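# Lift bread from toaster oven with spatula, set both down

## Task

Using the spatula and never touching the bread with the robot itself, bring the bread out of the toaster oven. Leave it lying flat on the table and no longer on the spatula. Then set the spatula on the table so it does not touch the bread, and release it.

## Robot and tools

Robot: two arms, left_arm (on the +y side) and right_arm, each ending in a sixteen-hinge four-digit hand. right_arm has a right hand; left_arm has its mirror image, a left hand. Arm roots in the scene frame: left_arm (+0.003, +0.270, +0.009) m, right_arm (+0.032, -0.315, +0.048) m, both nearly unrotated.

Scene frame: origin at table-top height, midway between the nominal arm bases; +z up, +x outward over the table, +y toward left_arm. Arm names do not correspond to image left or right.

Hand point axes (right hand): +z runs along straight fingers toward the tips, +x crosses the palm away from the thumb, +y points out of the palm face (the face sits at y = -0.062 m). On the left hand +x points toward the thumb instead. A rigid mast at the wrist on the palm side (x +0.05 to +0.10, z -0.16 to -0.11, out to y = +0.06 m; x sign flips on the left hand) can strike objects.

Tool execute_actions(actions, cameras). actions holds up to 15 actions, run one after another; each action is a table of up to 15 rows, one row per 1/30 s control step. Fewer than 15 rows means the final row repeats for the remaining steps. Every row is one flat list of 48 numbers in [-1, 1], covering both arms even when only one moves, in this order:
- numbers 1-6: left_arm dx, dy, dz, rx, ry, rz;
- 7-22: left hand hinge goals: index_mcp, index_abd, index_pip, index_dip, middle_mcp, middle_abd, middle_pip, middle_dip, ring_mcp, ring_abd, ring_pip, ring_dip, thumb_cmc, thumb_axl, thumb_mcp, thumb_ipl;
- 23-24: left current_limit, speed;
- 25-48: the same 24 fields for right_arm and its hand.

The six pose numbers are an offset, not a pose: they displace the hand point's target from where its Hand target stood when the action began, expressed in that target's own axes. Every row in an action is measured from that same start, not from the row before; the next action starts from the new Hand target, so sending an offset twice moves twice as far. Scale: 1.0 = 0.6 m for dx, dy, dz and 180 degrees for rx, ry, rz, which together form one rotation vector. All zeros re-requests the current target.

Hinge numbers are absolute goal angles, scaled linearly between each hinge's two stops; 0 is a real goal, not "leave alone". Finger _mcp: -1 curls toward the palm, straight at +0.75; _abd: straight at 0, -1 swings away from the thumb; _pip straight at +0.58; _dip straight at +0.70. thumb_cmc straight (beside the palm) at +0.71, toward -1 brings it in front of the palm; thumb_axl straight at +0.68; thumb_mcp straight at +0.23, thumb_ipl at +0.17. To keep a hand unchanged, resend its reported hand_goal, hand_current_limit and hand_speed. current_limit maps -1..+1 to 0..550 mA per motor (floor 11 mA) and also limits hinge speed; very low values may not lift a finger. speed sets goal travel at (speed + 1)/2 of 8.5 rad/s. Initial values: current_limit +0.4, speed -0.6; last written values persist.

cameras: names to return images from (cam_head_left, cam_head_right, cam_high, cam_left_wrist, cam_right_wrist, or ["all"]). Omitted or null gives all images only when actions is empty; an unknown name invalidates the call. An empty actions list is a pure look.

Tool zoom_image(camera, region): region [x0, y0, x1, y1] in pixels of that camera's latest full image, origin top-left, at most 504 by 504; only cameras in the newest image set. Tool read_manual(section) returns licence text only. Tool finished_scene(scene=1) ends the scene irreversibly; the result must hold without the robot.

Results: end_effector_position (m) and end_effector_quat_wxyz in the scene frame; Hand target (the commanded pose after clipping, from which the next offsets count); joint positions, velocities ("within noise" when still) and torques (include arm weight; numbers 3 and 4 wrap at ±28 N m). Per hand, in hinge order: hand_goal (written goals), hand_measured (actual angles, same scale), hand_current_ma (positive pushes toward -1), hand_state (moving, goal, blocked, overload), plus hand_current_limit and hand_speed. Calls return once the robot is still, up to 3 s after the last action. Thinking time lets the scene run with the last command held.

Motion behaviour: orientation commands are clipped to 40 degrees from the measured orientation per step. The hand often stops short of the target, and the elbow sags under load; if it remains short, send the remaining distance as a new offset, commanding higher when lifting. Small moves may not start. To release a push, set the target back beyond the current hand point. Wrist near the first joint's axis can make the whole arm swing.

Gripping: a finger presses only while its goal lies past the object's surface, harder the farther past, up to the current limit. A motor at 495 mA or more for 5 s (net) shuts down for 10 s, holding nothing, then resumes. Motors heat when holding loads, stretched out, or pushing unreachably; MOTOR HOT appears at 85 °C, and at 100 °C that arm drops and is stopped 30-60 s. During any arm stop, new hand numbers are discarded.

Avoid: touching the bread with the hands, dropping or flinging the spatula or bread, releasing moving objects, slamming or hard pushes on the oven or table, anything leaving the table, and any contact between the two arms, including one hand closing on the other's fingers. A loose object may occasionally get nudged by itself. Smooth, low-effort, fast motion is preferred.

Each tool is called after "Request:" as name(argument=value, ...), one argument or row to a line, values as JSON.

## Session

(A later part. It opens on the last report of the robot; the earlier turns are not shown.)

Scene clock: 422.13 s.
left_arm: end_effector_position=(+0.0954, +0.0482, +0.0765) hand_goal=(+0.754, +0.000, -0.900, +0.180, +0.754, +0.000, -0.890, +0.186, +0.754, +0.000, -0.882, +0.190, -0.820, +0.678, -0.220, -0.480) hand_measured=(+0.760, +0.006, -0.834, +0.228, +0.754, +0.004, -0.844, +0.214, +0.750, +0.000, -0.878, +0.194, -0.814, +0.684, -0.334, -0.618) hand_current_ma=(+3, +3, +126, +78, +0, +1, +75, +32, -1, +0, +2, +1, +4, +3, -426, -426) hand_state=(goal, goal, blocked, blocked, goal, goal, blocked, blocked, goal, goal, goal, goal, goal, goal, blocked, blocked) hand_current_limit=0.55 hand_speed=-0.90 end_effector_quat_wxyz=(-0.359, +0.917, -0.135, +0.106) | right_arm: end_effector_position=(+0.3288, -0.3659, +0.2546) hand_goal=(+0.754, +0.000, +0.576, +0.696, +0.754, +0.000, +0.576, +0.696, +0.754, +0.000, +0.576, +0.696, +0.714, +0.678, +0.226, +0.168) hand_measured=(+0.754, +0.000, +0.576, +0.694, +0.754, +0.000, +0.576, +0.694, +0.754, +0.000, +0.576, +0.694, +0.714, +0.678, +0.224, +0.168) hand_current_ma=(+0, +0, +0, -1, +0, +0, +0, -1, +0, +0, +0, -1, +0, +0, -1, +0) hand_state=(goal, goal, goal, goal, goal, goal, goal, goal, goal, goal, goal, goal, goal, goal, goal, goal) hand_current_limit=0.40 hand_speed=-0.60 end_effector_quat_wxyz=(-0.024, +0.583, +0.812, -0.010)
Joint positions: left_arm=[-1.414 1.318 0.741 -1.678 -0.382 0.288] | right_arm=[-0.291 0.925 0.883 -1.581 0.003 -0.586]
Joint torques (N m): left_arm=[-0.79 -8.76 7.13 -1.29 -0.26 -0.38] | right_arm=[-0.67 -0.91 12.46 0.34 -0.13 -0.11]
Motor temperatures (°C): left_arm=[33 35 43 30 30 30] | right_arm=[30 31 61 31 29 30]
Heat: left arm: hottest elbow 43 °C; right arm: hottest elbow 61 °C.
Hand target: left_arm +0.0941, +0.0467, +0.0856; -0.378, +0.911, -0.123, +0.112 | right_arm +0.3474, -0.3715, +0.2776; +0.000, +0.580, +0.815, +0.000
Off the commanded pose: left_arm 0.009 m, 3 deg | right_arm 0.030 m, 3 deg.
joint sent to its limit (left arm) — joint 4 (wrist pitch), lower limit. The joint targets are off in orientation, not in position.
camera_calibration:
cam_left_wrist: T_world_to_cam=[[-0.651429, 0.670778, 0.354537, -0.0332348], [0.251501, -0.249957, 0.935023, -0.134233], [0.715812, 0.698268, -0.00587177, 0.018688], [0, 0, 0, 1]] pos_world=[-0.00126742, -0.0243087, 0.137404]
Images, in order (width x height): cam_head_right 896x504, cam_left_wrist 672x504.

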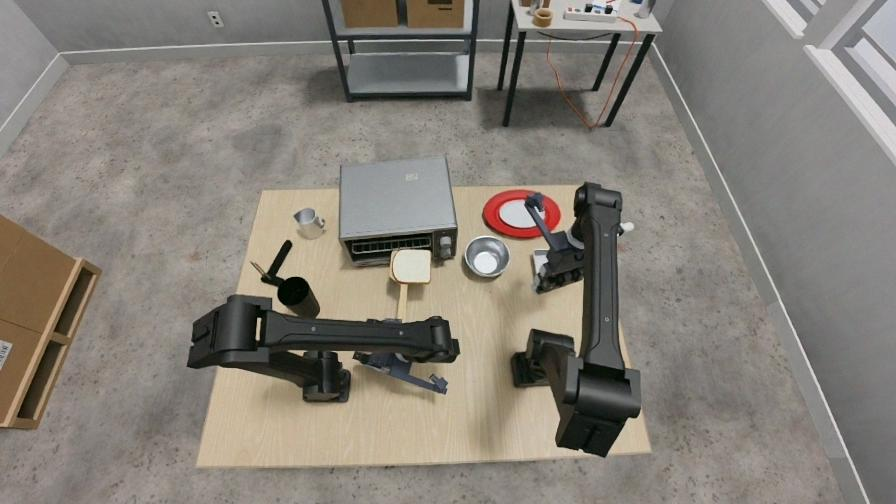

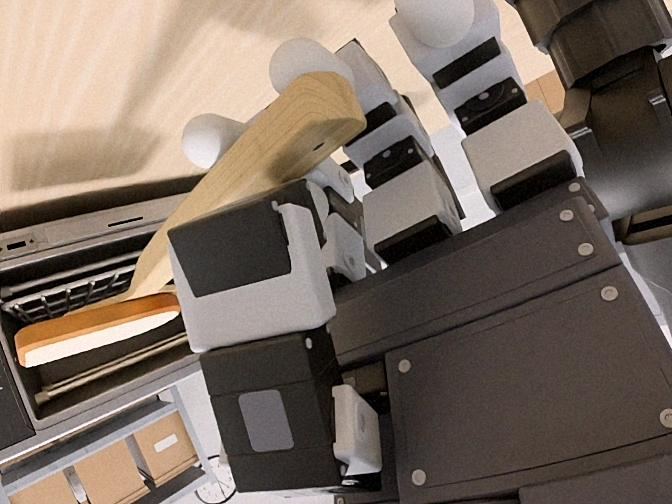

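Request:
execute_actions(
  actions=[
    [[-0.0006,0.004,0.0038,-0.001,0.0066,0.0064,0.753,0,-0.9,0.18,0.753,0,-0.89,0.185,0.753,0,-0.883,0.19,-0.82,0.678,-0.22,-0.48,0.55,-0.9,0,0,0,0,0,0,0.754,0,0.576,0.696,0.754,0,0.576,0.696,0.754,0,0.576,0.696,0.714,0.678,0.226,0.168,0.4,-0.6],[-0.0012,0.008,0.0076,-0.0021,0.0133,0.0128,0.753,0,-0.9,0.18,0.753,0,-0.89,0.185,0.753,0,-0.883,0.19,-0.82,0.678,-0.22,-0.48,0.55,-0.9,0,0,0,0,0,0,0.754,0,0.576,0.696,0.754,0,0.576,0.696,0.754,0,0.576,0.696,0.714,0.678,0.226,0.168,0.4,-0.6],[-0.0019,0.0119,0.0115,-0.0031,0.0199,0.0192,0.753,0,-0.9,0.18,0.753,0,-0.89,0.185,0.753,0,-0.883,0.19,-0.82,0.678,-0.22,-0.48,0.55,-0.9,0,0,0,0,0,0,0.754,0,0.576,0.696,0.754,0,0.576,0.696,0.754,0,0.576,0.696,0.714,0.678,0.226,0.168,0.4,-0.6]],
    [[-0.0006,0.004,0.0038,-0.001,0.0066,0.0064,0.753,0,-0.9,0.18,0.753,0,-0.89,0.185,0.753,0,-0.883,0.19,-0.82,0.678,-0.22,-0.48,0.55,-0.9,0,0,0,0,0,0,0.754,0,0.576,0.696,0.754,0,0.576,0.696,0.754,0,0.576,0.696,0.714,0.678,0.226,0.168,0.4,-0.6],[-0.0012,0.008,0.0076,-0.0021,0.0133,0.0128,0.753,0,-0.9,0.18,0.753,0,-0.89,0.185,0.753,0,-0.883,0.19,-0.82,0.678,-0.22,-0.48,0.55,-0.9,0,0,0,0,0,0,0.754,0,0.576,0.696,0.754,0,0.576,0.696,0.754,0,0.576,0.696,0.714,0.678,0.226,0.168,0.4,-0.6],[-0.0019,0.0119,0.0115,-0.0031,0.0199,0.0192,0.753,0,-0.9,0.18,0.753,0,-0.89,0.185,0.753,0,-0.883,0.19,-0.82,0.678,-0.22,-0.48,0.55,-0.9,0,0,0,0,0,0,0.754,0,0.576,0.696,0.754,0,0.576,0.696,0.754,0,0.576,0.696,0.714,0.678,0.226,0.168,0.4,-0.6]],
  ],
  cameras=["cam_left_wrist","cam_head_right"],
)

Request:
zoom_image(
  camera="cam_head_right",
  region=[330, 200, 480, 320],
)

Scene clock: 423.97 s.
left_arm: end_effector_position=(+0.0961, +0.0504, +0.0659) hand_goal=(+0.754, +0.000, -0.900, +0.180, +0.754, +0.000, -0.890, +0.186, +0.754, +0.000, -0.882, +0.190, -0.820, +0.678, -0.220, -0.480) hand_measured=(+0.760, +0.006, -0.834, +0.228, +0.754, +0.004, -0.844, +0.214, +0.750, +0.000, -0.878, +0.194, -0.814, +0.684, -0.334, -0.618) hand_current_ma=(+3, +3, +127, +78, +0, +1, +73, +32, -1, +0, +2, +1, +4, +3, -426, -426) hand_state=(goal, goal, blocked, blocked, goal, goal, blocked, blocked, goal, goal, goal, goal, goal, goal, blocked, blocked) hand_current_limit=0.55 hand_speed=-0.90 end_effector_quat_wxyz=(-0.369, +0.898, -0.194, +0.138) | right_arm: end_effector_position=(+0.3288, -0.3659, +0.2546) hand_goal=(+0.754, +0.000, +0.576, +0.696, +0.754, +0.000, +0.576, +0.696, +0.754, +0.000, +0.576, +0.696, +0.714, +0.678, +0.226, +0.168) hand_measured=(+0.754, +0.000, +0.576, +0.694, +0.754, +0.000, +0.576, +0.694, +0.754, +0.000, +0.576, +0.694, +0.714, +0.678, +0.224, +0.168) hand_current_ma=(+0, +0, +0, -1, +0, +0, +0, -1, +0, +0, +0, -1, +0, +0, -1, +0) hand_state=(goal, goal, goal, goal, goal, goal, goal, goal, goal, goal, goal, goal, goal, goal, goal, goal) hand_current_limit=0.40 hand_speed=-0.60 end_effector_quat_wxyz=(-0.024, +0.583, +0.812, -0.010)
Joint positions: left_arm=[-1.446 1.33 0.709 -1.638 -0.469 0.356] | right_arm=[-0.291 0.925 0.883 -1.581 0.003 -0.586]
Joint torques (N m): left_arm=[-0.91 -6.71 6.65 -0.42 -0.51 -0.16] | right_arm=[-1.03 -0.38 12.3 0.51 -0.14 -0.1]
Motor temperatures (°C): left_arm=[33 35 42 30 30 30] | right_arm=[30 31 61 31 29 30]
Heat: left arm: hottest elbow 42 °C; right arm: hottest elbow 61 °C.
Hand target: left_arm +0.0940, +0.0469, +0.0656; -0.367, +0.896, -0.202, +0.145 | right_arm +0.3474, -0.3715, +0.2776; +0.000, +0.580, +0.815, +0.000
Off the commanded pose: left_arm 0.004 m, 1 deg | right_arm 0.030 m, 3 deg.
camera_calibration:
cam_left_wrist: T_world_to_cam=[[-0.56432, 0.739894, 0.366196, -0.0432015], [0.191661, -0.314037, 0.929864, -0.11458], [0.803, 0.594927, 0.0354084, 0.0107332], [0, 0, 0, 1]] pos_world=[-0.0110377, -0.0104034, 0.121984]
Images, in order (width x height): cam_head_right 896x504, cam_left_wrist 672x504.

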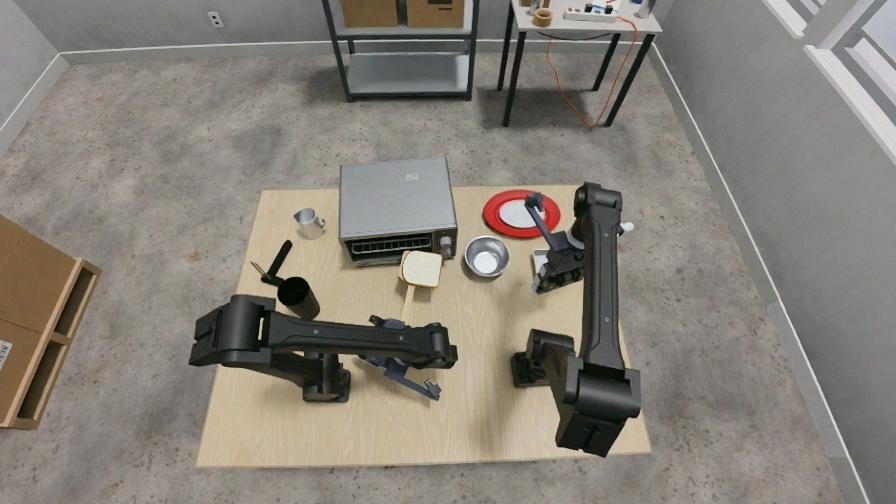

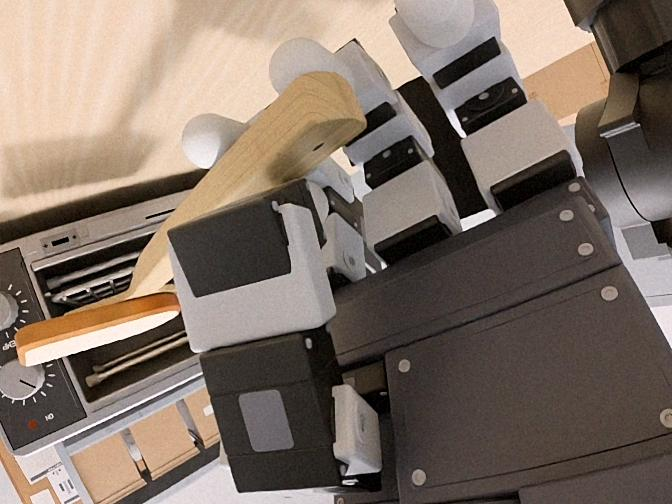

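Scaled by 3.360.

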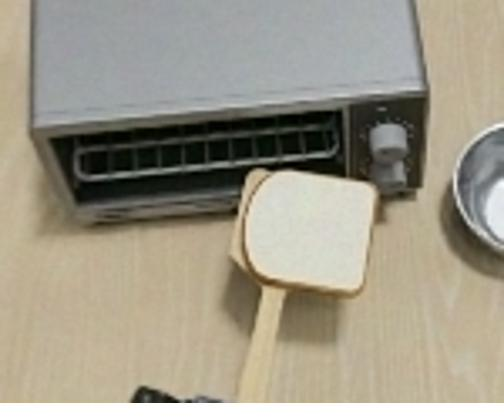

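Request:
execute_actions(
  actions=[
    [[-0.0006,0.004,0.0038,-0.001,0.0066,0.0064,0.753,0,-0.9,0.18,0.753,0,-0.89,0.185,0.753,0,-0.883,0.19,-0.82,0.678,-0.22,-0.48,0.55,-0.9,0,0,0,0,0,0,0.754,0,0.576,0.696,0.754,0,0.576,0.696,0.754,0,0.576,0.696,0.714,0.678,0.226,0.168,0.4,-0.6],[-0.0012,0.008,0.0076,-0.0021,0.0133,0.0128,0.753,0,-0.9,0.18,0.753,0,-0.89,0.185,0.753,0,-0.883,0.19,-0.82,0.678,-0.22,-0.48,0.55,-0.9,0,0,0,0,0,0,0.754,0,0.576,0.696,0.754,0,0.576,0.696,0.754,0,0.576,0.696,0.714,0.678,0.226,0.168,0.4,-0.6],[-0.0019,0.0119,0.0115,-0.0031,0.0199,0.0192,0.753,0,-0.9,0.18,0.753,0,-0.89,0.185,0.753,0,-0.883,0.19,-0.82,0.678,-0.22,-0.48,0.55,-0.9,0,0,0,0,0,0,0.754,0,0.576,0.696,0.754,0,0.576,0.696,0.754,0,0.576,0.696,0.714,0.678,0.226,0.168,0.4,-0.6]],
    [[-0.0006,0.004,0.0038,-0.001,0.0066,0.0064,0.753,0,-0.9,0.18,0.753,0,-0.89,0.185,0.753,0,-0.883,0.19,-0.82,0.678,-0.22,-0.48,0.55,-0.9,0,0,0,0,0,0,0.754,0,0.576,0.696,0.754,0,0.576,0.696,0.754,0,0.576,0.696,0.714,0.678,0.226,0.168,0.4,-0.6],[-0.0012,0.008,0.0076,-0.0021,0.0133,0.0128,0.753,0,-0.9,0.18,0.753,0,-0.89,0.185,0.753,0,-0.883,0.19,-0.82,0.678,-0.22,-0.48,0.55,-0.9,0,0,0,0,0,0,0.754,0,0.576,0.696,0.754,0,0.576,0.696,0.754,0,0.576,0.696,0.714,0.678,0.226,0.168,0.4,-0.6],[-0.0019,0.0119,0.0115,-0.0031,0.0199,0.0192,0.753,0,-0.9,0.18,0.753,0,-0.89,0.185,0.753,0,-0.883,0.19,-0.82,0.678,-0.22,-0.48,0.55,-0.9,0,0,0,0,0,0,0.754,0,0.576,0.696,0.754,0,0.576,0.696,0.754,0,0.576,0.696,0.714,0.678,0.226,0.168,0.4,-0.6]],
  ],
  cameras=["cam_left_wrist","cam_head_right","cam_high"],
)

Request:
zoom_image(
  camera="cam_head_right",
  region=[350, 220, 500, 340],
)

Scene clock: 425.73 s.
left_arm: end_effector_position=(+0.0958, +0.0516, +0.0434) hand_goal=(+0.754, +0.000, -0.900, +0.180, +0.754, +0.000, -0.890, +0.186, +0.754, +0.000, -0.882, +0.190, -0.820, +0.678, -0.220, -0.480) hand_measured=(+0.760, +0.006, -0.834, +0.228, +0.754, +0.004, -0.844, +0.214, +0.750, +0.000, -0.878, +0.194, -0.814, +0.684, -0.334, -0.618) hand_current_ma=(+3, +3, +127, +78, +0, +1, +73, +32, -1, +0, +2, +1, +4, +3, -426, -426) hand_state=(goal, goal, blocked, blocked, goal, goal, blocked, blocked, goal, goal, goal, goal, goal, goal, blocked, blocked) hand_current_limit=0.55 hand_speed=-0.90 end_effector_quat_wxyz=(-0.361, +0.876, -0.274, +0.168) | right_arm: end_effector_position=(+0.3288, -0.3659, +0.2546) hand_goal=(+0.754, +0.000, +0.576, +0.696, +0.754, +0.000, +0.576, +0.696, +0.754, +0.000, +0.576, +0.696, +0.714, +0.678, +0.226, +0.168) hand_measured=(+0.754, +0.000, +0.576, +0.694, +0.754, +0.000, +0.576, +0.694, +0.754, +0.000, +0.576, +0.694, +0.714, +0.678, +0.224, +0.168) hand_current_ma=(+0, +0, +0, -1, +0, +0, +0, -1, +0, +0, +0, -1, +0, +0, -1, +0) hand_state=(goal, goal, goal, goal, goal, goal, goal, goal, goal, goal, goal, goal, goal, goal, goal, goal) hand_current_limit=0.40 hand_speed=-0.60 end_effector_quat_wxyz=(-0.024, +0.583, +0.812, -0.010)
Joint positions: left_arm=[-1.465 1.33 0.643 -1.513 -0.563 0.5] | right_arm=[-0.291 0.925 0.883 -1.581 0.003 -0.586]
Joint torques (N m): left_arm=[-0.79 -7.41 6.38 -0.24 -0.58 -0.19] | right_arm=[-1.2 -0.38 12.33 0.46 -0.15 -0.08]
Motor temperatures (°C): left_arm=[33 35 42 30 30 30] | right_arm=[30 31 61 31 29 30]
Heat: left arm: hottest elbow 42 °C; right arm: hottest elbow 61 °C.
Hand target: left_arm +0.0940, +0.0469, +0.0456; -0.353, +0.875, -0.280, +0.176 | right_arm +0.3474, -0.3715, +0.2776; +0.000, +0.580, +0.815, +0.000
Off the commanded pose: left_arm 0.006 m, 1 deg | right_arm 0.030 m, 3 deg.
camera_calibration:
cam_left_wrist: T_world_to_cam=[[-0.425521, 0.82261, 0.377152, -0.0540398], [0.13593, -0.353937, 0.925339, -0.085565], [0.894681, 0.445018, 0.0387907, 0.00981468], [0, 0, 0, 1]] pos_world=[-0.0201453, 0.00980133, 0.0991771]
Images, in order (width x height): cam_head_right 896x504, cam_high 896x504, cam_left_wrist 672x504.

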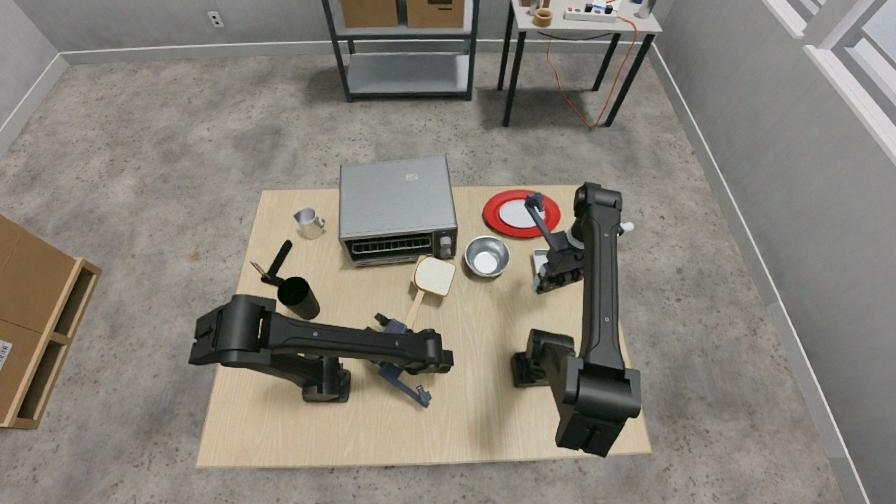

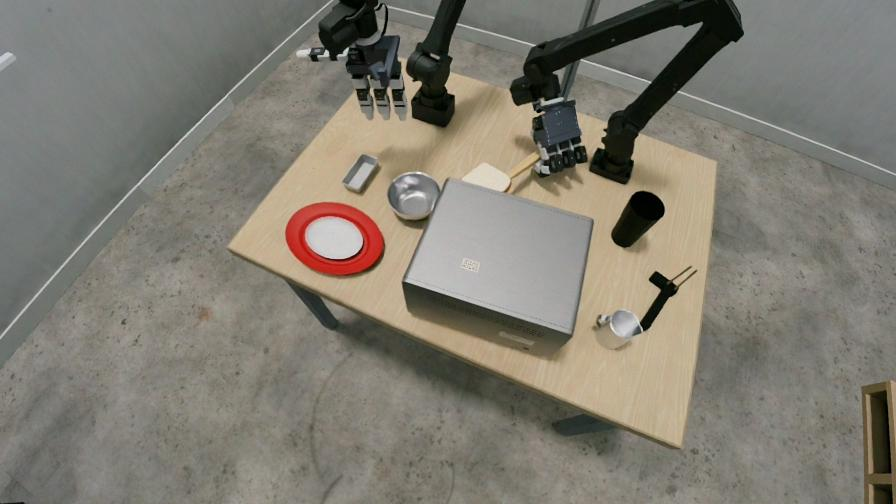

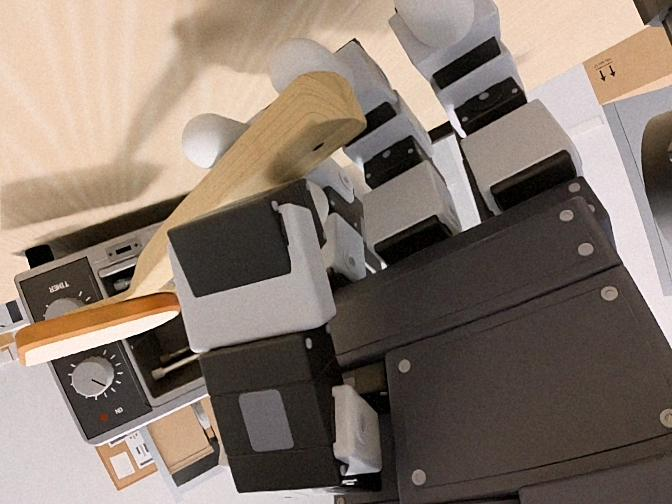

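Scaled by 3.360.

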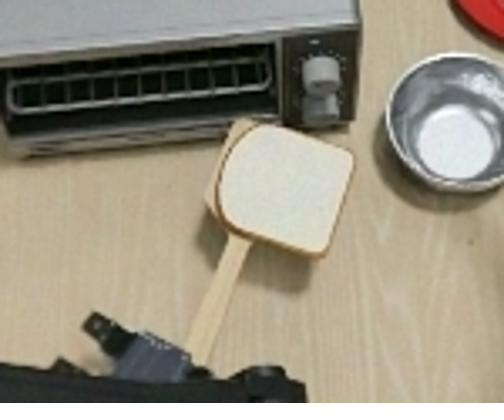

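Request:
execute_actions(
  actions=[
    [[0,0,0,-0.001,0.0066,0.0064,0.753,0,-0.9,0.18,0.753,0,-0.89,0.185,0.753,0,-0.883,0.19,-0.82,0.678,-0.22,-0.48,0.55,-0.9,0,0,0,0,0,0,0.754,0,0.576,0.696,0.754,0,0.576,0.696,0.754,0,0.576,0.696,0.714,0.678,0.226,0.168,0.4,-0.6],[0,0,0,-0.0021,0.0133,0.0128,0.753,0,-0.9,0.18,0.753,0,-0.89,0.185,0.753,0,-0.883,0.19,-0.82,0.678,-0.22,-0.48,0.55,-0.9,0,0,0,0,0,0,0.754,0,0.576,0.696,0.754,0,0.576,0.696,0.754,0,0.576,0.696,0.714,0.678,0.226,0.168,0.4,-0.6],[0,0,0,-0.0031,0.0199,0.0192,0.753,0,-0.9,0.18,0.753,0,-0.89,0.185,0.753,0,-0.883,0.19,-0.82,0.678,-0.22,-0.48,0.55,-0.9,0,0,0,0,0,0,0.754,0,0.576,0.696,0.754,0,0.576,0.696,0.754,0,0.576,0.696,0.714,0.678,0.226,0.168,0.4,-0.6]],
    [[0,0,0,-0.001,0.0066,0.0064,0.753,0,-0.9,0.18,0.753,0,-0.89,0.185,0.753,0,-0.883,0.19,-0.82,0.678,-0.22,-0.48,0.55,-0.9,0,0,0,0,0,0,0.754,0,0.576,0.696,0.754,0,0.576,0.696,0.754,0,0.576,0.696,0.714,0.678,0.226,0.168,0.4,-0.6],[0,0,0,-0.0021,0.0133,0.0128,0.753,0,-0.9,0.18,0.753,0,-0.89,0.185,0.753,0,-0.883,0.19,-0.82,0.678,-0.22,-0.48,0.55,-0.9,0,0,0,0,0,0,0.754,0,0.576,0.696,0.754,0,0.576,0.696,0.754,0,0.576,0.696,0.714,0.678,0.226,0.168,0.4,-0.6],[0,0,0,-0.0031,0.0199,0.0192,0.753,0,-0.9,0.18,0.753,0,-0.89,0.185,0.753,0,-0.883,0.19,-0.82,0.678,-0.22,-0.48,0.55,-0.9,0,0,0,0,0,0,0.754,0,0.576,0.696,0.754,0,0.576,0.696,0.754,0,0.576,0.696,0.714,0.678,0.226,0.168,0.4,-0.6]],
  ],
  cameras=["cam_left_wrist","cam_head_right"],
)

Request:
zoom_image(
  camera="cam_head_right",
  region=[350, 220, 500, 340],
)

Scene clock: 428.47 s.
left_arm: end_effector_position=(+0.0955, +0.0531, +0.0407) hand_goal=(+0.754, +0.000, -0.900, +0.180, +0.754, +0.000, -0.890, +0.186, +0.754, +0.000, -0.882, +0.190, -0.820, +0.678, -0.220, -0.480) hand_measured=(+0.760, +0.006, -0.834, +0.228, +0.754, +0.004, -0.844, +0.214, +0.750, +0.000, -0.878, +0.194, -0.814, +0.684, -0.334, -0.618) hand_current_ma=(+3, +3, +127, +78, +0, +1, +73, +32, -1, +0, +2, +1, +4, +3, -426, -426) hand_state=(goal, goal, blocked, blocked, goal, goal, blocked, blocked, goal, goal, goal, goal, goal, goal, blocked, blocked) hand_current_limit=0.55 hand_speed=-0.90 end_effector_quat_wxyz=(-0.349, +0.846, -0.352, +0.195) | right_arm: end_effector_position=(+0.3288, -0.3659, +0.2546) hand_goal=(+0.754, +0.000, +0.576, +0.696, +0.754, +0.000, +0.576, +0.696, +0.754, +0.000, +0.576, +0.696, +0.714, +0.678, +0.226, +0.168) hand_measured=(+0.754, +0.000, +0.576, +0.694, +0.754, +0.000, +0.576, +0.694, +0.754, +0.000, +0.576, +0.694, +0.714, +0.678, +0.224, +0.168) hand_current_ma=(+0, +0, +0, -1, +0, +0, +0, -1, +0, +0, +0, -1, +0, +0, -1, +0) hand_state=(goal, goal, goal, goal, goal, goal, goal, goal, goal, goal, goal, goal, goal, goal, goal, goal) hand_current_limit=0.40 hand_speed=-0.60 end_effector_quat_wxyz=(-0.024, +0.583, +0.812, -0.010)
Joint positions: left_arm=[-1.476 1.278 0.599 -1.437 -0.651 0.671] | right_arm=[-0.291 0.925 0.883 -1.581 0.003 -0.586]
Joint torques (N m): left_arm=[-0.73 -7.77 6.65 -0.02 -0.65 -0.09] | right_arm=[-0.79 -0.21 12.46 0.32 -0.15 -0.1]
Motor temperatures (°C): left_arm=[33 35 42 30 30 30] | right_arm=[30 31 61 31 29 30]
Heat: left arm: hottest elbow 42 °C; right arm: hottest elbow 61 °C.
Hand target: left_arm +0.0940, +0.0469, +0.0456; -0.336, +0.848, -0.355, +0.206 | right_arm +0.3474, -0.3715, +0.2776; +0.000, +0.580, +0.815, +0.000
Off the commanded pose: left_arm 0.008 m, 2 deg | right_arm 0.030 m, 3 deg.
camera_calibration:
cam_left_wrist: T_world_to_cam=[[-0.273018, 0.879663, 0.389427, -0.0724473], [0.0759643, -0.383829, 0.920274, -0.074999], [0.959005, 0.280834, 0.0379692, 0.0121685], [0, 0, 0, 1]] pos_world=[-0.0257519, 0.0315251, 0.0967706]
Images, in order (width x height): cam_head_right 896x504, cam_left_wrist 672x504.

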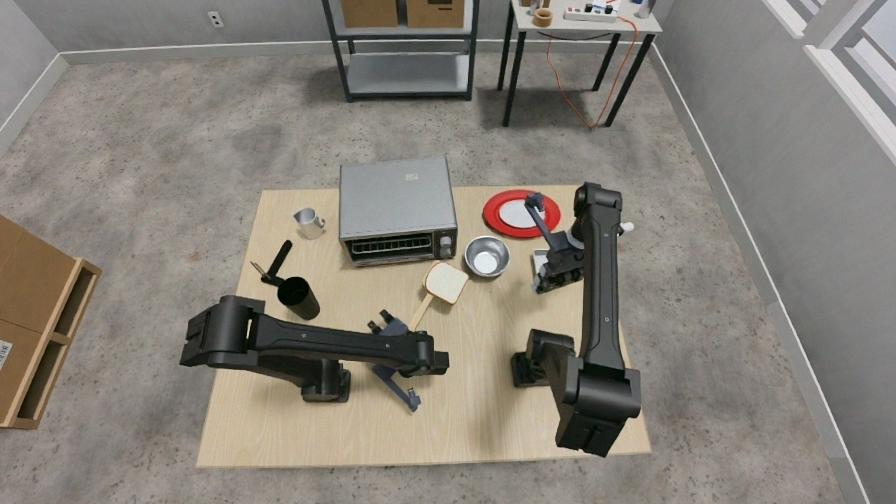

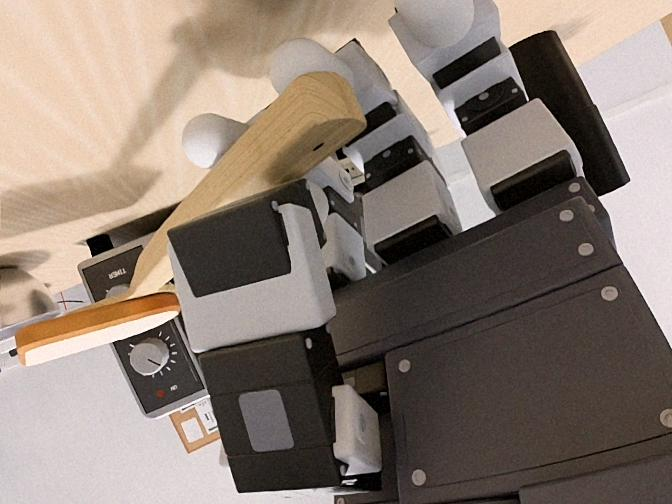

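Scaled by 3.360.

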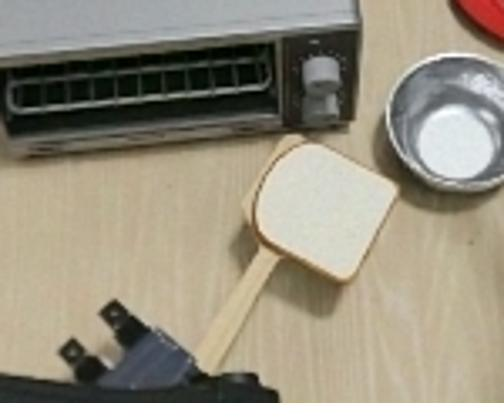

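Request:
execute_actions(
  actions=[
    [[0,0,0,0,-0.0065,0.0066,0.753,0,-0.9,0.18,0.753,0,-0.89,0.185,0.753,0,-0.883,0.19,-0.82,0.678,-0.22,-0.48,0.55,-0.9,0,0,0,0,0,0,0.754,0,0.576,0.696,0.754,0,0.576,0.696,0.754,0,0.576,0.696,0.714,0.678,0.226,0.168,0.4,-0.6],[0,0,0,0,-0.0131,0.0131,0.753,0,-0.9,0.18,0.753,0,-0.89,0.185,0.753,0,-0.883,0.19,-0.82,0.678,-0.22,-0.48,0.55,-0.9,0,0,0,0,0,0,0.754,0,0.576,0.696,0.754,0,0.576,0.696,0.754,0,0.576,0.696,0.714,0.678,0.226,0.168,0.4,-0.6],[0,0,0,0,-0.0196,0.0197,0.753,0,-0.9,0.18,0.753,0,-0.89,0.185,0.753,0,-0.883,0.19,-0.82,0.678,-0.22,-0.48,0.55,-0.9,0,0,0,0,0,0,0.754,0,0.576,0.696,0.754,0,0.576,0.696,0.754,0,0.576,0.696,0.714,0.678,0.226,0.168,0.4,-0.6]],
    [[0,0,0,0,-0.0065,0.0066,0.753,0,-0.9,0.18,0.753,0,-0.89,0.185,0.753,0,-0.883,0.19,-0.82,0.678,-0.22,-0.48,0.55,-0.9,0,0,0,0,0,0,0.754,0,0.576,0.696,0.754,0,0.576,0.696,0.754,0,0.576,0.696,0.714,0.678,0.226,0.168,0.4,-0.6],[0,0,0,0,-0.0131,0.0131,0.753,0,-0.9,0.18,0.753,0,-0.89,0.185,0.753,0,-0.883,0.19,-0.82,0.678,-0.22,-0.48,0.55,-0.9,0,0,0,0,0,0,0.754,0,0.576,0.696,0.754,0,0.576,0.696,0.754,0,0.576,0.696,0.714,0.678,0.226,0.168,0.4,-0.6],[0,0,0,0,-0.0196,0.0197,0.753,0,-0.9,0.18,0.753,0,-0.89,0.185,0.753,0,-0.883,0.19,-0.82,0.678,-0.22,-0.48,0.55,-0.9,0,0,0,0,0,0,0.754,0,0.576,0.696,0.754,0,0.576,0.696,0.754,0,0.576,0.696,0.714,0.678,0.226,0.168,0.4,-0.6]],
  ],
  cameras=["cam_left_wrist","cam_head_right"],
)

Request:
zoom_image(
  camera="cam_head_right",
  region=[350, 220, 500, 340],
)

Scene clock: 430.43 s.
left_arm: end_effector_position=(+0.0889, +0.0624, +0.0363) hand_goal=(+0.754, +0.000, -0.900, +0.180, +0.754, +0.000, -0.890, +0.186, +0.754, +0.000, -0.882, +0.190, -0.820, +0.678, -0.220, -0.480) hand_measured=(+0.760, +0.006, -0.834, +0.228, +0.754, +0.004, -0.844, +0.214, +0.750, +0.000, -0.878, +0.194, -0.814, +0.684, -0.334, -0.618) hand_current_ma=(+3, +3, +127, +78, +0, +1, +73, +32, -1, +0, +2, +1, +4, +3, -426, -426) hand_state=(goal, goal, blocked, blocked, goal, goal, blocked, blocked, goal, goal, goal, goal, goal, goal, blocked, blocked) hand_current_limit=0.55 hand_speed=-0.90 end_effector_quat_wxyz=(-0.377, +0.829, -0.392, +0.130) | right_arm: end_effector_position=(+0.3288, -0.3659, +0.2546) hand_goal=(+0.754, +0.000, +0.576, +0.696, +0.754, +0.000, +0.576, +0.696, +0.754, +0.000, +0.576, +0.696, +0.714, +0.678, +0.226, +0.168) hand_measured=(+0.754, +0.000, +0.576, +0.694, +0.754, +0.000, +0.576, +0.694, +0.754, +0.000, +0.576, +0.694, +0.714, +0.678, +0.224, +0.168) hand_current_ma=(+0, +0, +0, -1, +0, +0, +0, -1, +0, +0, +0, -1, +0, +0, -1, +0) hand_state=(goal, goal, goal, goal, goal, goal, goal, goal, goal, goal, goal, goal, goal, goal, goal, goal) hand_current_limit=0.40 hand_speed=-0.60 end_effector_quat_wxyz=(-0.024, +0.583, +0.812, -0.010)
Joint positions: left_arm=[-1.427 1.325 0.634 -1.471 -0.606 0.814] | right_arm=[-0.291 0.925 0.883 -1.581 0.003 -0.586]
Joint torques (N m): left_arm=[1.49 -6.12 10.18 -0.99 -0.39 -0.14] | right_arm=[-0.73 -0.56 12.49 0.39 -0.17 -0.09]
Motor temperatures (°C): left_arm=[33 34 42 30 30 30] | right_arm=[30 31 61 31 29 30]
Heat: left arm: hottest elbow 42 °C; right arm: hottest elbow 61 °C.
Hand target: left_arm +0.0940, +0.0468, +0.0457; -0.369, +0.835, -0.385, +0.132 | right_arm +0.3474, -0.3715, +0.2776; +0.000, +0.580, +0.815, +0.000
Off the commanded pose: left_arm 0.019 m, 1 deg | right_arm 0.030 m, 3 deg.
camera_calibration:
cam_left_wrist: T_world_to_cam=[[-0.200733, 0.8303, 0.519911, -0.0888223], [0.16486, -0.494514, 0.853392, -0.0655111], [0.965675, 0.257017, -0.037618, 0.0196731], [0, 0, 0, 1]] pos_world=[-0.0260272, 0.0362968, 0.102826]
Images, in order (width x height): cam_head_right 896x504, cam_left_wrist 672x504.

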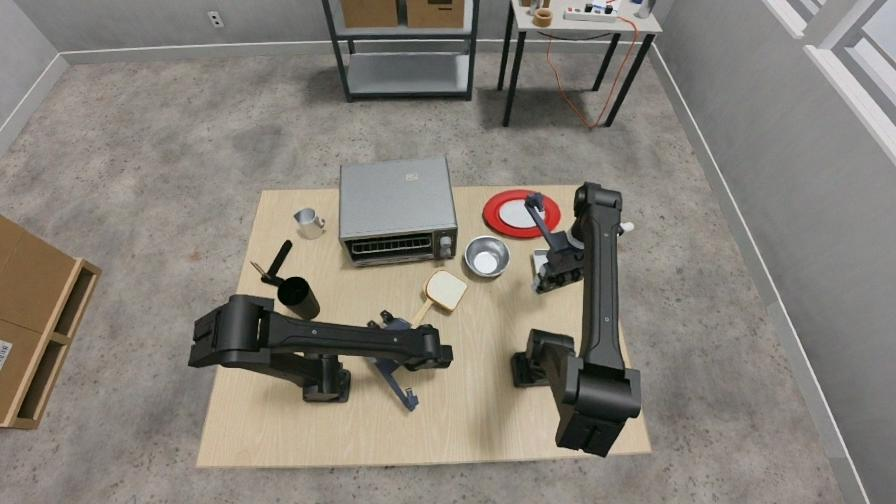

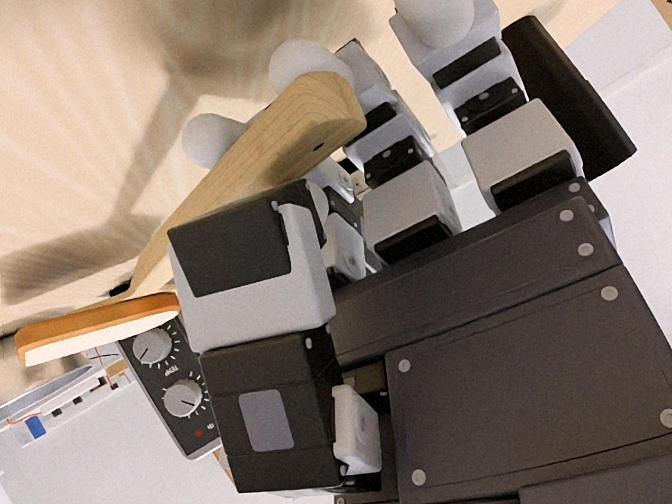

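Scaled by 3.360.

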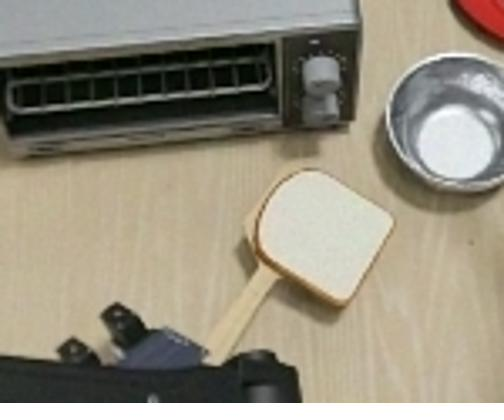

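Request:
execute_actions(
  actions=[
    [[0,0,0,0,-0.0059,0.0059,0.753,0,-0.9,0.18,0.753,0,-0.89,0.185,0.753,0,-0.883,0.19,-0.82,0.678,-0.22,-0.48,0.55,-0.9,0,0,0,0,0,0,0.754,0,0.576,0.696,0.754,0,0.576,0.696,0.754,0,0.576,0.696,0.714,0.678,0.226,0.168,0.4,-0.6],[0,0,0,0,-0.0118,0.0118,0.753,0,-0.9,0.18,0.753,0,-0.89,0.185,0.753,0,-0.883,0.19,-0.82,0.678,-0.22,-0.48,0.55,-0.9,0,0,0,0,0,0,0.754,0,0.576,0.696,0.754,0,0.576,0.696,0.754,0,0.576,0.696,0.714,0.678,0.226,0.168,0.4,-0.6],[0,0,0,0,-0.0177,0.0177,0.753,0,-0.9,0.18,0.753,0,-0.89,0.185,0.753,0,-0.883,0.19,-0.82,0.678,-0.22,-0.48,0.55,-0.9,0,0,0,0,0,0,0.754,0,0.576,0.696,0.754,0,0.576,0.696,0.754,0,0.576,0.696,0.714,0.678,0.226,0.168,0.4,-0.6]],
  ],
  cameras=["cam_left_wrist","cam_head_right","cam_high"],
)

Request:
zoom_image(
  camera="cam_head_right",
  region=[350, 220, 500, 340],
)

Request:
zoom_image(
  camera="cam_high",
  region=[400, 100, 600, 250],
)

Scene clock: 431.57 s.
left_arm: end_effector_position=(+0.0885, +0.0620, +0.0368) hand_goal=(+0.754, +0.000, -0.900, +0.180, +0.754, +0.000, -0.890, +0.186, +0.754, +0.000, -0.882, +0.190, -0.820, +0.678, -0.220, -0.480) hand_measured=(+0.760, +0.006, -0.834, +0.228, +0.754, +0.004, -0.844, +0.214, +0.750, +0.000, -0.878, +0.194, -0.814, +0.684, -0.334, -0.618) hand_current_ma=(+3, +3, +127, +78, +0, +1, +73, +32, -1, +0, +2, +1, +4, +3, -426, -426) hand_state=(goal, goal, blocked, blocked, goal, goal, blocked, blocked, goal, goal, goal, goal, goal, goal, blocked, blocked) hand_current_limit=0.55 hand_speed=-0.90 end_effector_quat_wxyz=(-0.391, +0.821, -0.405, +0.096) | right_arm: end_effector_position=(+0.3288, -0.3659, +0.2546) hand_goal=(+0.754, +0.000, +0.576, +0.696, +0.754, +0.000, +0.576, +0.696, +0.754, +0.000, +0.576, +0.696, +0.714, +0.678, +0.226, +0.168) hand_measured=(+0.754, +0.000, +0.576, +0.694, +0.754, +0.000, +0.576, +0.694, +0.754, +0.000, +0.576, +0.694, +0.714, +0.678, +0.224, +0.168) hand_current_ma=(+0, +0, +0, -1, +0, +0, +0, -1, +0, +0, +0, -1, +0, +0, -1, +0) hand_state=(goal, goal, goal, goal, goal, goal, goal, goal, goal, goal, goal, goal, goal, goal, goal, goal) hand_current_limit=0.40 hand_speed=-0.60 end_effector_quat_wxyz=(-0.024, +0.583, +0.812, -0.010)
Joint positions: left_arm=[-1.397 1.366 0.669 -1.498 -0.586 0.871] | right_arm=[-0.291 0.925 0.883 -1.581 0.003 -0.586]
Joint torques (N m): left_arm=[1.49 -6.59 10 -1.1 -0.35 -0.11] | right_arm=[-0.97 -0.44 12.34 0.34 -0.14 -0.07]
Motor temperatures (°C): left_arm=[33 34 42 30 30 30] | right_arm=[30 31 61 31 29 30]
Heat: left arm: hottest elbow 42 °C; right arm: hottest elbow 61 °C.
Hand target: left_arm +0.0940, +0.0470, +0.0455; -0.384, +0.827, -0.398, +0.099 | right_arm +0.3474, -0.3715, +0.2776; +0.000, +0.580, +0.815, +0.000
Off the commanded pose: left_arm 0.018 m, 1 deg | right_arm 0.030 m, 3 deg.
camera_calibration:
cam_left_wrist: T_world_to_cam=[[-0.174189, 0.797988, 0.576952, -0.0912328], [0.209477, -0.54247, 0.813539, -0.0655389], [0.962173, 0.262568, -0.0726674, 0.021403], [0, 0, 0, 1]] pos_world=[-0.0227563, 0.03163, 0.107511]
Images, in order (width x height): cam_head_right 896x504, cam_high 896x504, cam_left_wrist 672x504.

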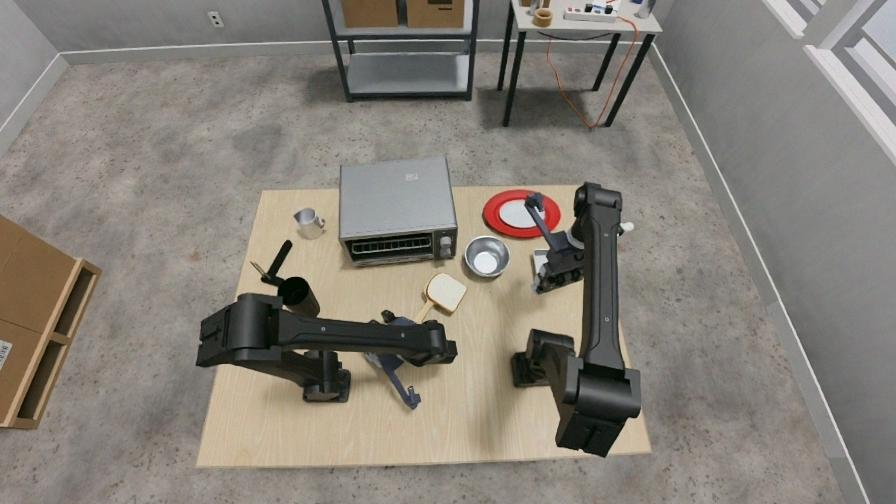

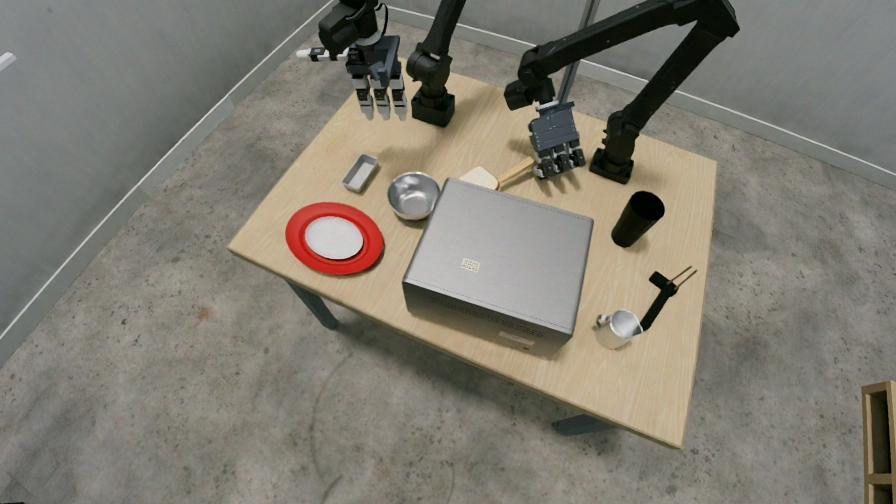

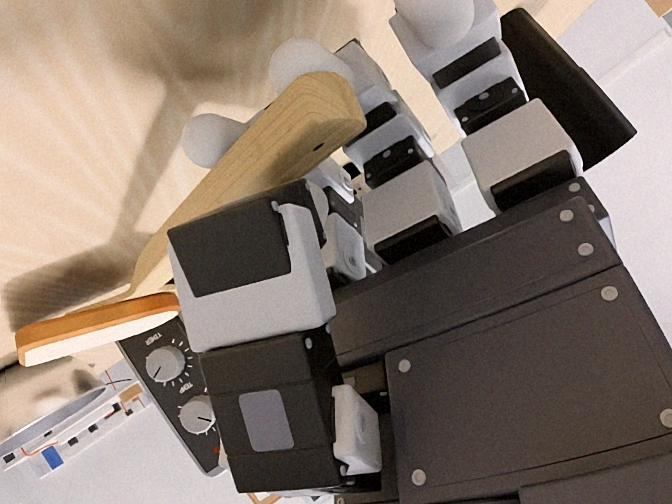

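Scaled by 3.360.

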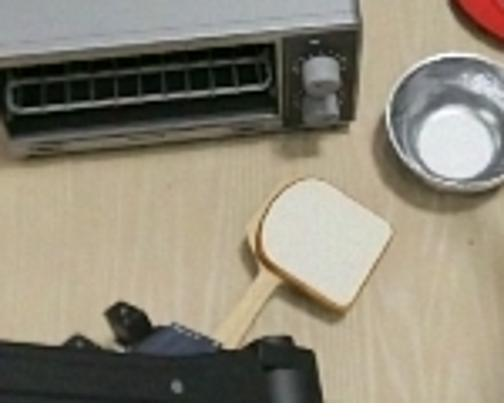

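Scaled by 2.520.

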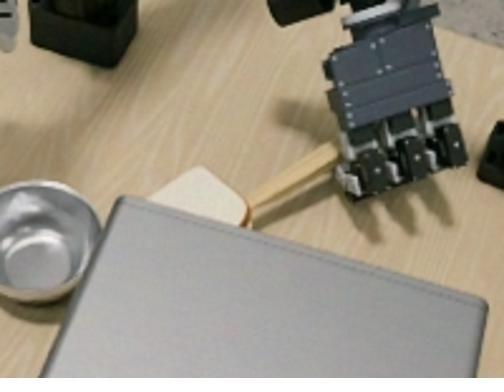

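Request:
execute_actions(
  actions=[
    [[0.0012,0.006,0.0057,0,0,0,0.753,0,-0.9,0.18,0.753,0,-0.89,0.185,0.753,0,-0.883,0.19,-0.82,0.678,-0.22,-0.48,0.55,-0.9,0,0,0,0,0,0,0.754,0,0.576,0.696,0.754,0,0.576,0.696,0.754,0,0.576,0.696,0.714,0.678,0.226,0.168,0.4,-0.6],[0.0024,0.0119,0.0114,0,0,0,0.753,0,-0.9,0.18,0.753,0,-0.89,0.185,0.753,0,-0.883,0.19,-0.82,0.678,-0.22,-0.48,0.55,-0.9,0,0,0,0,0,0,0.754,0,0.576,0.696,0.754,0,0.576,0.696,0.754,0,0.576,0.696,0.714,0.678,0.226,0.168,0.4,-0.6]],
  ],
  cameras=["cam_left_wrist","cam_head_right"],
)

Request:
zoom_image(
  camera="cam_head_right",
  region=[350, 220, 500, 340],
)

Request:
zoom_image(
  camera="cam_left_wrist",
  region=[0, 250, 200, 400],
)

Scene clock: 433.07 s.
left_arm: end_effector_position=(+0.0885, +0.0611, +0.0316) hand_goal=(+0.754, +0.000, -0.900, +0.180, +0.754, +0.000, -0.890, +0.186, +0.754, +0.000, -0.882, +0.190, -0.820, +0.678, -0.220, -0.480) hand_measured=(+0.760, +0.006, -0.834, +0.228, +0.754, +0.004, -0.844, +0.214, +0.750, +0.000, -0.878, +0.194, -0.814, +0.684, -0.334, -0.618) hand_current_ma=(+3, +3, +127, +78, +0, +1, +73, +32, -1, +0, +2, +1, +4, +3, -426, -426) hand_state=(goal, goal, blocked, blocked, goal, goal, blocked, blocked, goal, goal, goal, goal, goal, goal, blocked, blocked) hand_current_limit=0.55 hand_speed=-0.90 end_effector_quat_wxyz=(-0.394, +0.820, -0.405, +0.094) | right_arm: end_effector_position=(+0.3288, -0.3659, +0.2546) hand_goal=(+0.754, +0.000, +0.576, +0.696, +0.754, +0.000, +0.576, +0.696, +0.754, +0.000, +0.576, +0.696, +0.714, +0.678, +0.226, +0.168) hand_measured=(+0.754, +0.000, +0.576, +0.694, +0.754, +0.000, +0.576, +0.694, +0.754, +0.000, +0.576, +0.694, +0.714, +0.678, +0.224, +0.168) hand_current_ma=(+0, +0, +0, -1, +0, +0, +0, -1, +0, +0, +0, -1, +0, +0, -1, +0) hand_state=(goal, goal, goal, goal, goal, goal, goal, goal, goal, goal, goal, goal, goal, goal, goal, goal) hand_current_limit=0.40 hand_speed=-0.60 end_effector_quat_wxyz=(-0.024, +0.583, +0.812, -0.010)
Joint positions: left_arm=[-1.397 1.386 0.669 -1.485 -0.585 0.872] | right_arm=[-0.291 0.925 0.883 -1.581 0.003 -0.586]
Joint torques (N m): left_arm=[1.49 -6.83 8.77 -0.25 -0.35 -0.09] | right_arm=[-0.79 -0.5 12.4 0.38 -0.13 -0.09]
Motor temperatures (°C): left_arm=[33 34 42 30 30 30] | right_arm=[30 31 61 31 29 30]
Heat: left arm: hottest elbow 42 °C; right arm: hottest elbow 61 °C.
Hand target: left_arm +0.0940, +0.0469, +0.0356; -0.384, +0.827, -0.398, +0.099 | right_arm +0.3474, -0.3715, +0.2776; +0.000, +0.580, +0.815, +0.000
Off the commanded pose: left_arm 0.016 m, 2 deg | right_arm 0.030 m, 3 deg.
camera_calibration:
cam_left_wrist: T_world_to_cam=[[-0.173169, 0.793322, 0.583655, -0.0876217], [0.210817, -0.549016, 0.808788, -0.0613691], [0.962065, 0.263102, -0.0721728, 0.0212268], [0, 0, 0, 1]] pos_world=[-0.0226573, 0.0302347, 0.102307]
Images, in order (width x height): cam_head_right 896x504, cam_left_wrist 672x504.

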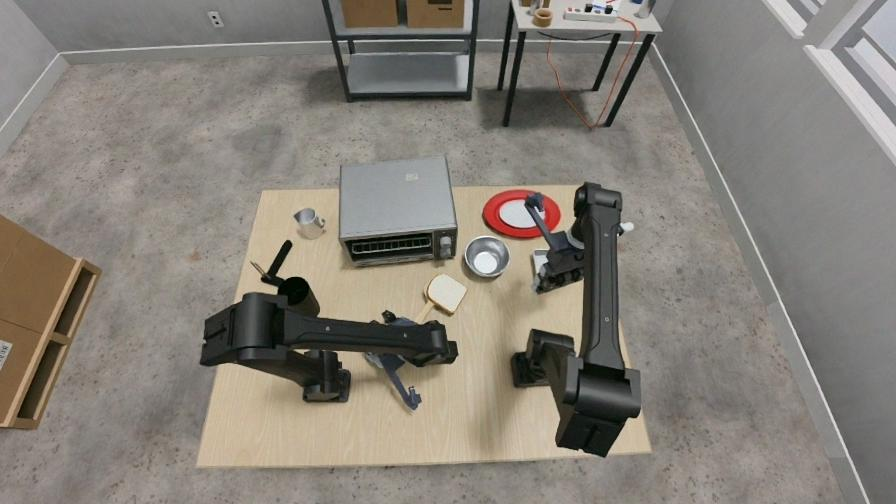

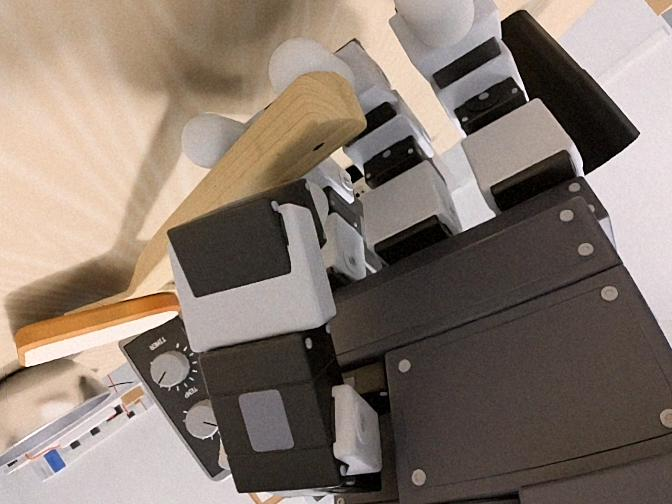

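Scaled by 3.360.

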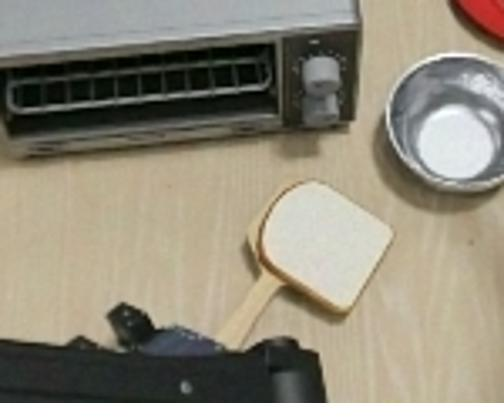

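Scaled by 2.520 from the camera's 672x504 image, which has a finer 960x720 frame.

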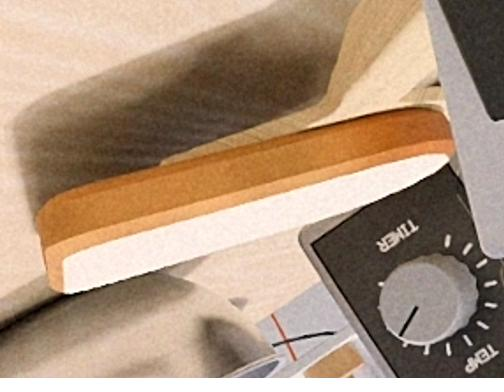

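Request:
execute_actions(
  actions=[
    [[-0.0163,0.0035,-0.0003,0,0,0,0.753,0,-0.9,0.18,0.753,0,-0.89,0.185,0.753,0,-0.883,0.19,-0.82,0.678,-0.22,-0.48,0.55,-0.9,0,0,0,0,0,0,0.754,0,0.576,0.696,0.754,0,0.576,0.696,0.754,0,0.576,0.696,0.714,0.678,0.226,0.168,0.4,-0.6],[-0.0326,0.0071,-0.0006,0,0,0,0.753,0,-0.9,0.18,0.753,0,-0.89,0.185,0.753,0,-0.883,0.19,-0.82,0.678,-0.22,-0.48,0.55,-0.9,0,0,0,0,0,0,0.754,0,0.576,0.696,0.754,0,0.576,0.696,0.754,0,0.576,0.696,0.714,0.678,0.226,0.168,0.4,-0.6],[-0.0489,0.0106,-0.0009,0,0,0,0.753,0,-0.9,0.18,0.753,0,-0.89,0.185,0.753,0,-0.883,0.19,-0.82,0.678,-0.22,-0.48,0.55,-0.9,0,0,0,0,0,0,0.754,0,0.576,0.696,0.754,0,0.576,0.696,0.754,0,0.576,0.696,0.714,0.678,0.226,0.168,0.4,-0.6]],
  ],
  cameras=["cam_left_wrist","cam_head_right"],
)

Request:
zoom_image(
  camera="cam_head_right",
  region=[350, 220, 500, 340],
)

Request:
zoom_image(
  camera="cam_left_wrist",
  region=[0, 250, 200, 400],
)

Scene clock: 434.47 s.
left_arm: end_effector_position=(+0.0718, +0.0684, +0.0294) hand_goal=(+0.754, +0.000, -0.900, +0.180, +0.754, +0.000, -0.890, +0.186, +0.754, +0.000, -0.882, +0.190, -0.820, +0.678, -0.220, -0.480) hand_measured=(+0.760, +0.006, -0.834, +0.228, +0.754, +0.004, -0.844, +0.214, +0.750, +0.000, -0.878, +0.194, -0.814, +0.684, -0.334, -0.618) hand_current_ma=(+3, +3, +127, +78, +0, +1, +73, +32, -1, +0, +2, +1, +4, +4, -426, -426) hand_state=(goal, goal, blocked, blocked, goal, goal, blocked, blocked, goal, goal, goal, goal, goal, goal, blocked, blocked) hand_current_limit=0.55 hand_speed=-0.90 end_effector_quat_wxyz=(-0.389, +0.824, -0.403, +0.088) | right_arm: end_effector_position=(+0.3288, -0.3659, +0.2546) hand_goal=(+0.754, +0.000, +0.576, +0.696, +0.754, +0.000, +0.576, +0.696, +0.754, +0.000, +0.576, +0.696, +0.714, +0.678, +0.226, +0.168) hand_measured=(+0.754, +0.000, +0.576, +0.694, +0.754, +0.000, +0.576, +0.694, +0.754, +0.000, +0.576, +0.694, +0.714, +0.678, +0.224, +0.168) hand_current_ma=(+0, +0, +0, -1, +0, +0, +0, -1, +0, +0, +0, -1, +0, +0, -1, +0) hand_state=(goal, goal, goal, goal, goal, goal, goal, goal, goal, goal, goal, goal, goal, goal, goal, goal) hand_current_limit=0.40 hand_speed=-0.60 end_effector_quat_wxyz=(-0.024, +0.583, +0.812, -0.010)
Joint positions: left_arm=[-1.448 1.37 0.644 -1.499 -0.539 0.822] | right_arm=[-0.291 0.925 0.883 -1.581 0.003 -0.586]
Joint torques (N m): left_arm=[-0.79 -8.64 6.17 -1.17 -0.32 -0.28] | right_arm=[-0.44 -0.38 12.4 0.31 -0.15 -0.1]
Motor temperatures (°C): left_arm=[33 34 42 30 30 30] | right_arm=[30 31 62 31 29 30]
Heat: left arm: hottest elbow 42 °C; right arm: hottest elbow 62 °C.
Hand target: left_arm +0.0706, +0.0657, +0.0355; -0.384, +0.827, -0.398, +0.099 | right_arm +0.3474, -0.3715, +0.2776; +0.000, +0.580, +0.815, +0.000
Off the commanded pose: left_arm 0.007 m, 2 deg | right_arm 0.030 m, 3 deg.
camera_calibration:
cam_left_wrist: T_world_to_cam=[[-0.175441, 0.795168, 0.580455, -0.0948991], [0.226041, -0.541313, 0.809868, -0.053764], [0.958189, 0.273291, -0.0847719, 0.0352356], [0, 0, 0, 1]] pos_world=[-0.0382588, 0.036728, 0.101613]
Images, in order (width x height): cam_head_right 896x504, cam_left_wrist 672x504.

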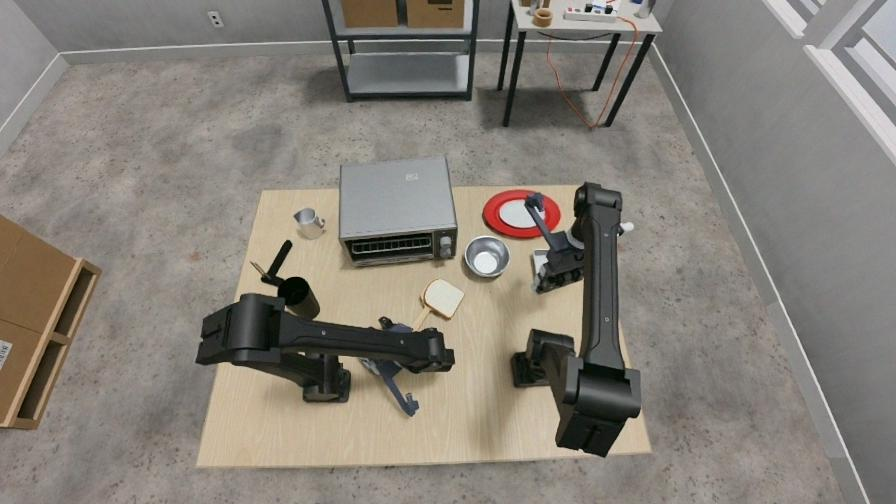

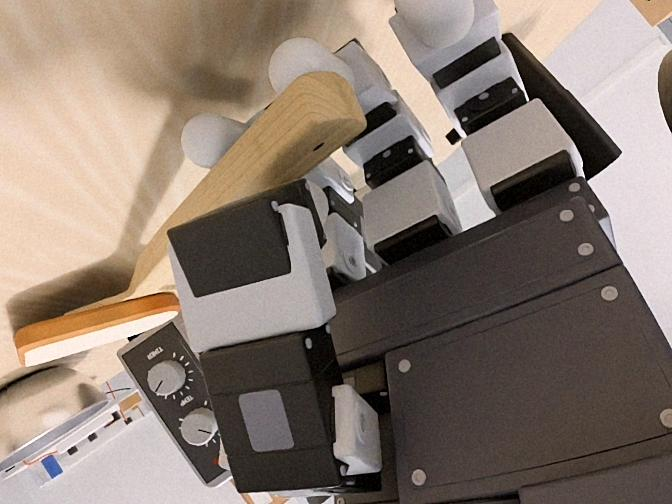

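Scaled by 3.360.

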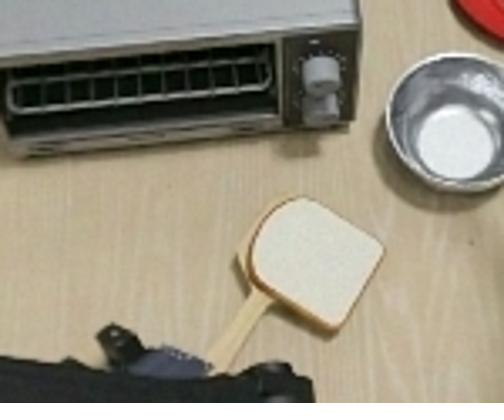

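Scaled by 2.520 from the camera's 672x504 image, which has a finer 960x720 frame.

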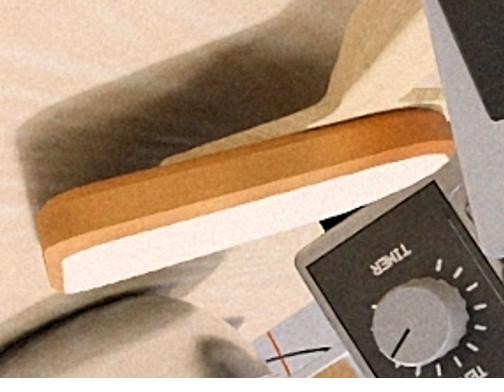

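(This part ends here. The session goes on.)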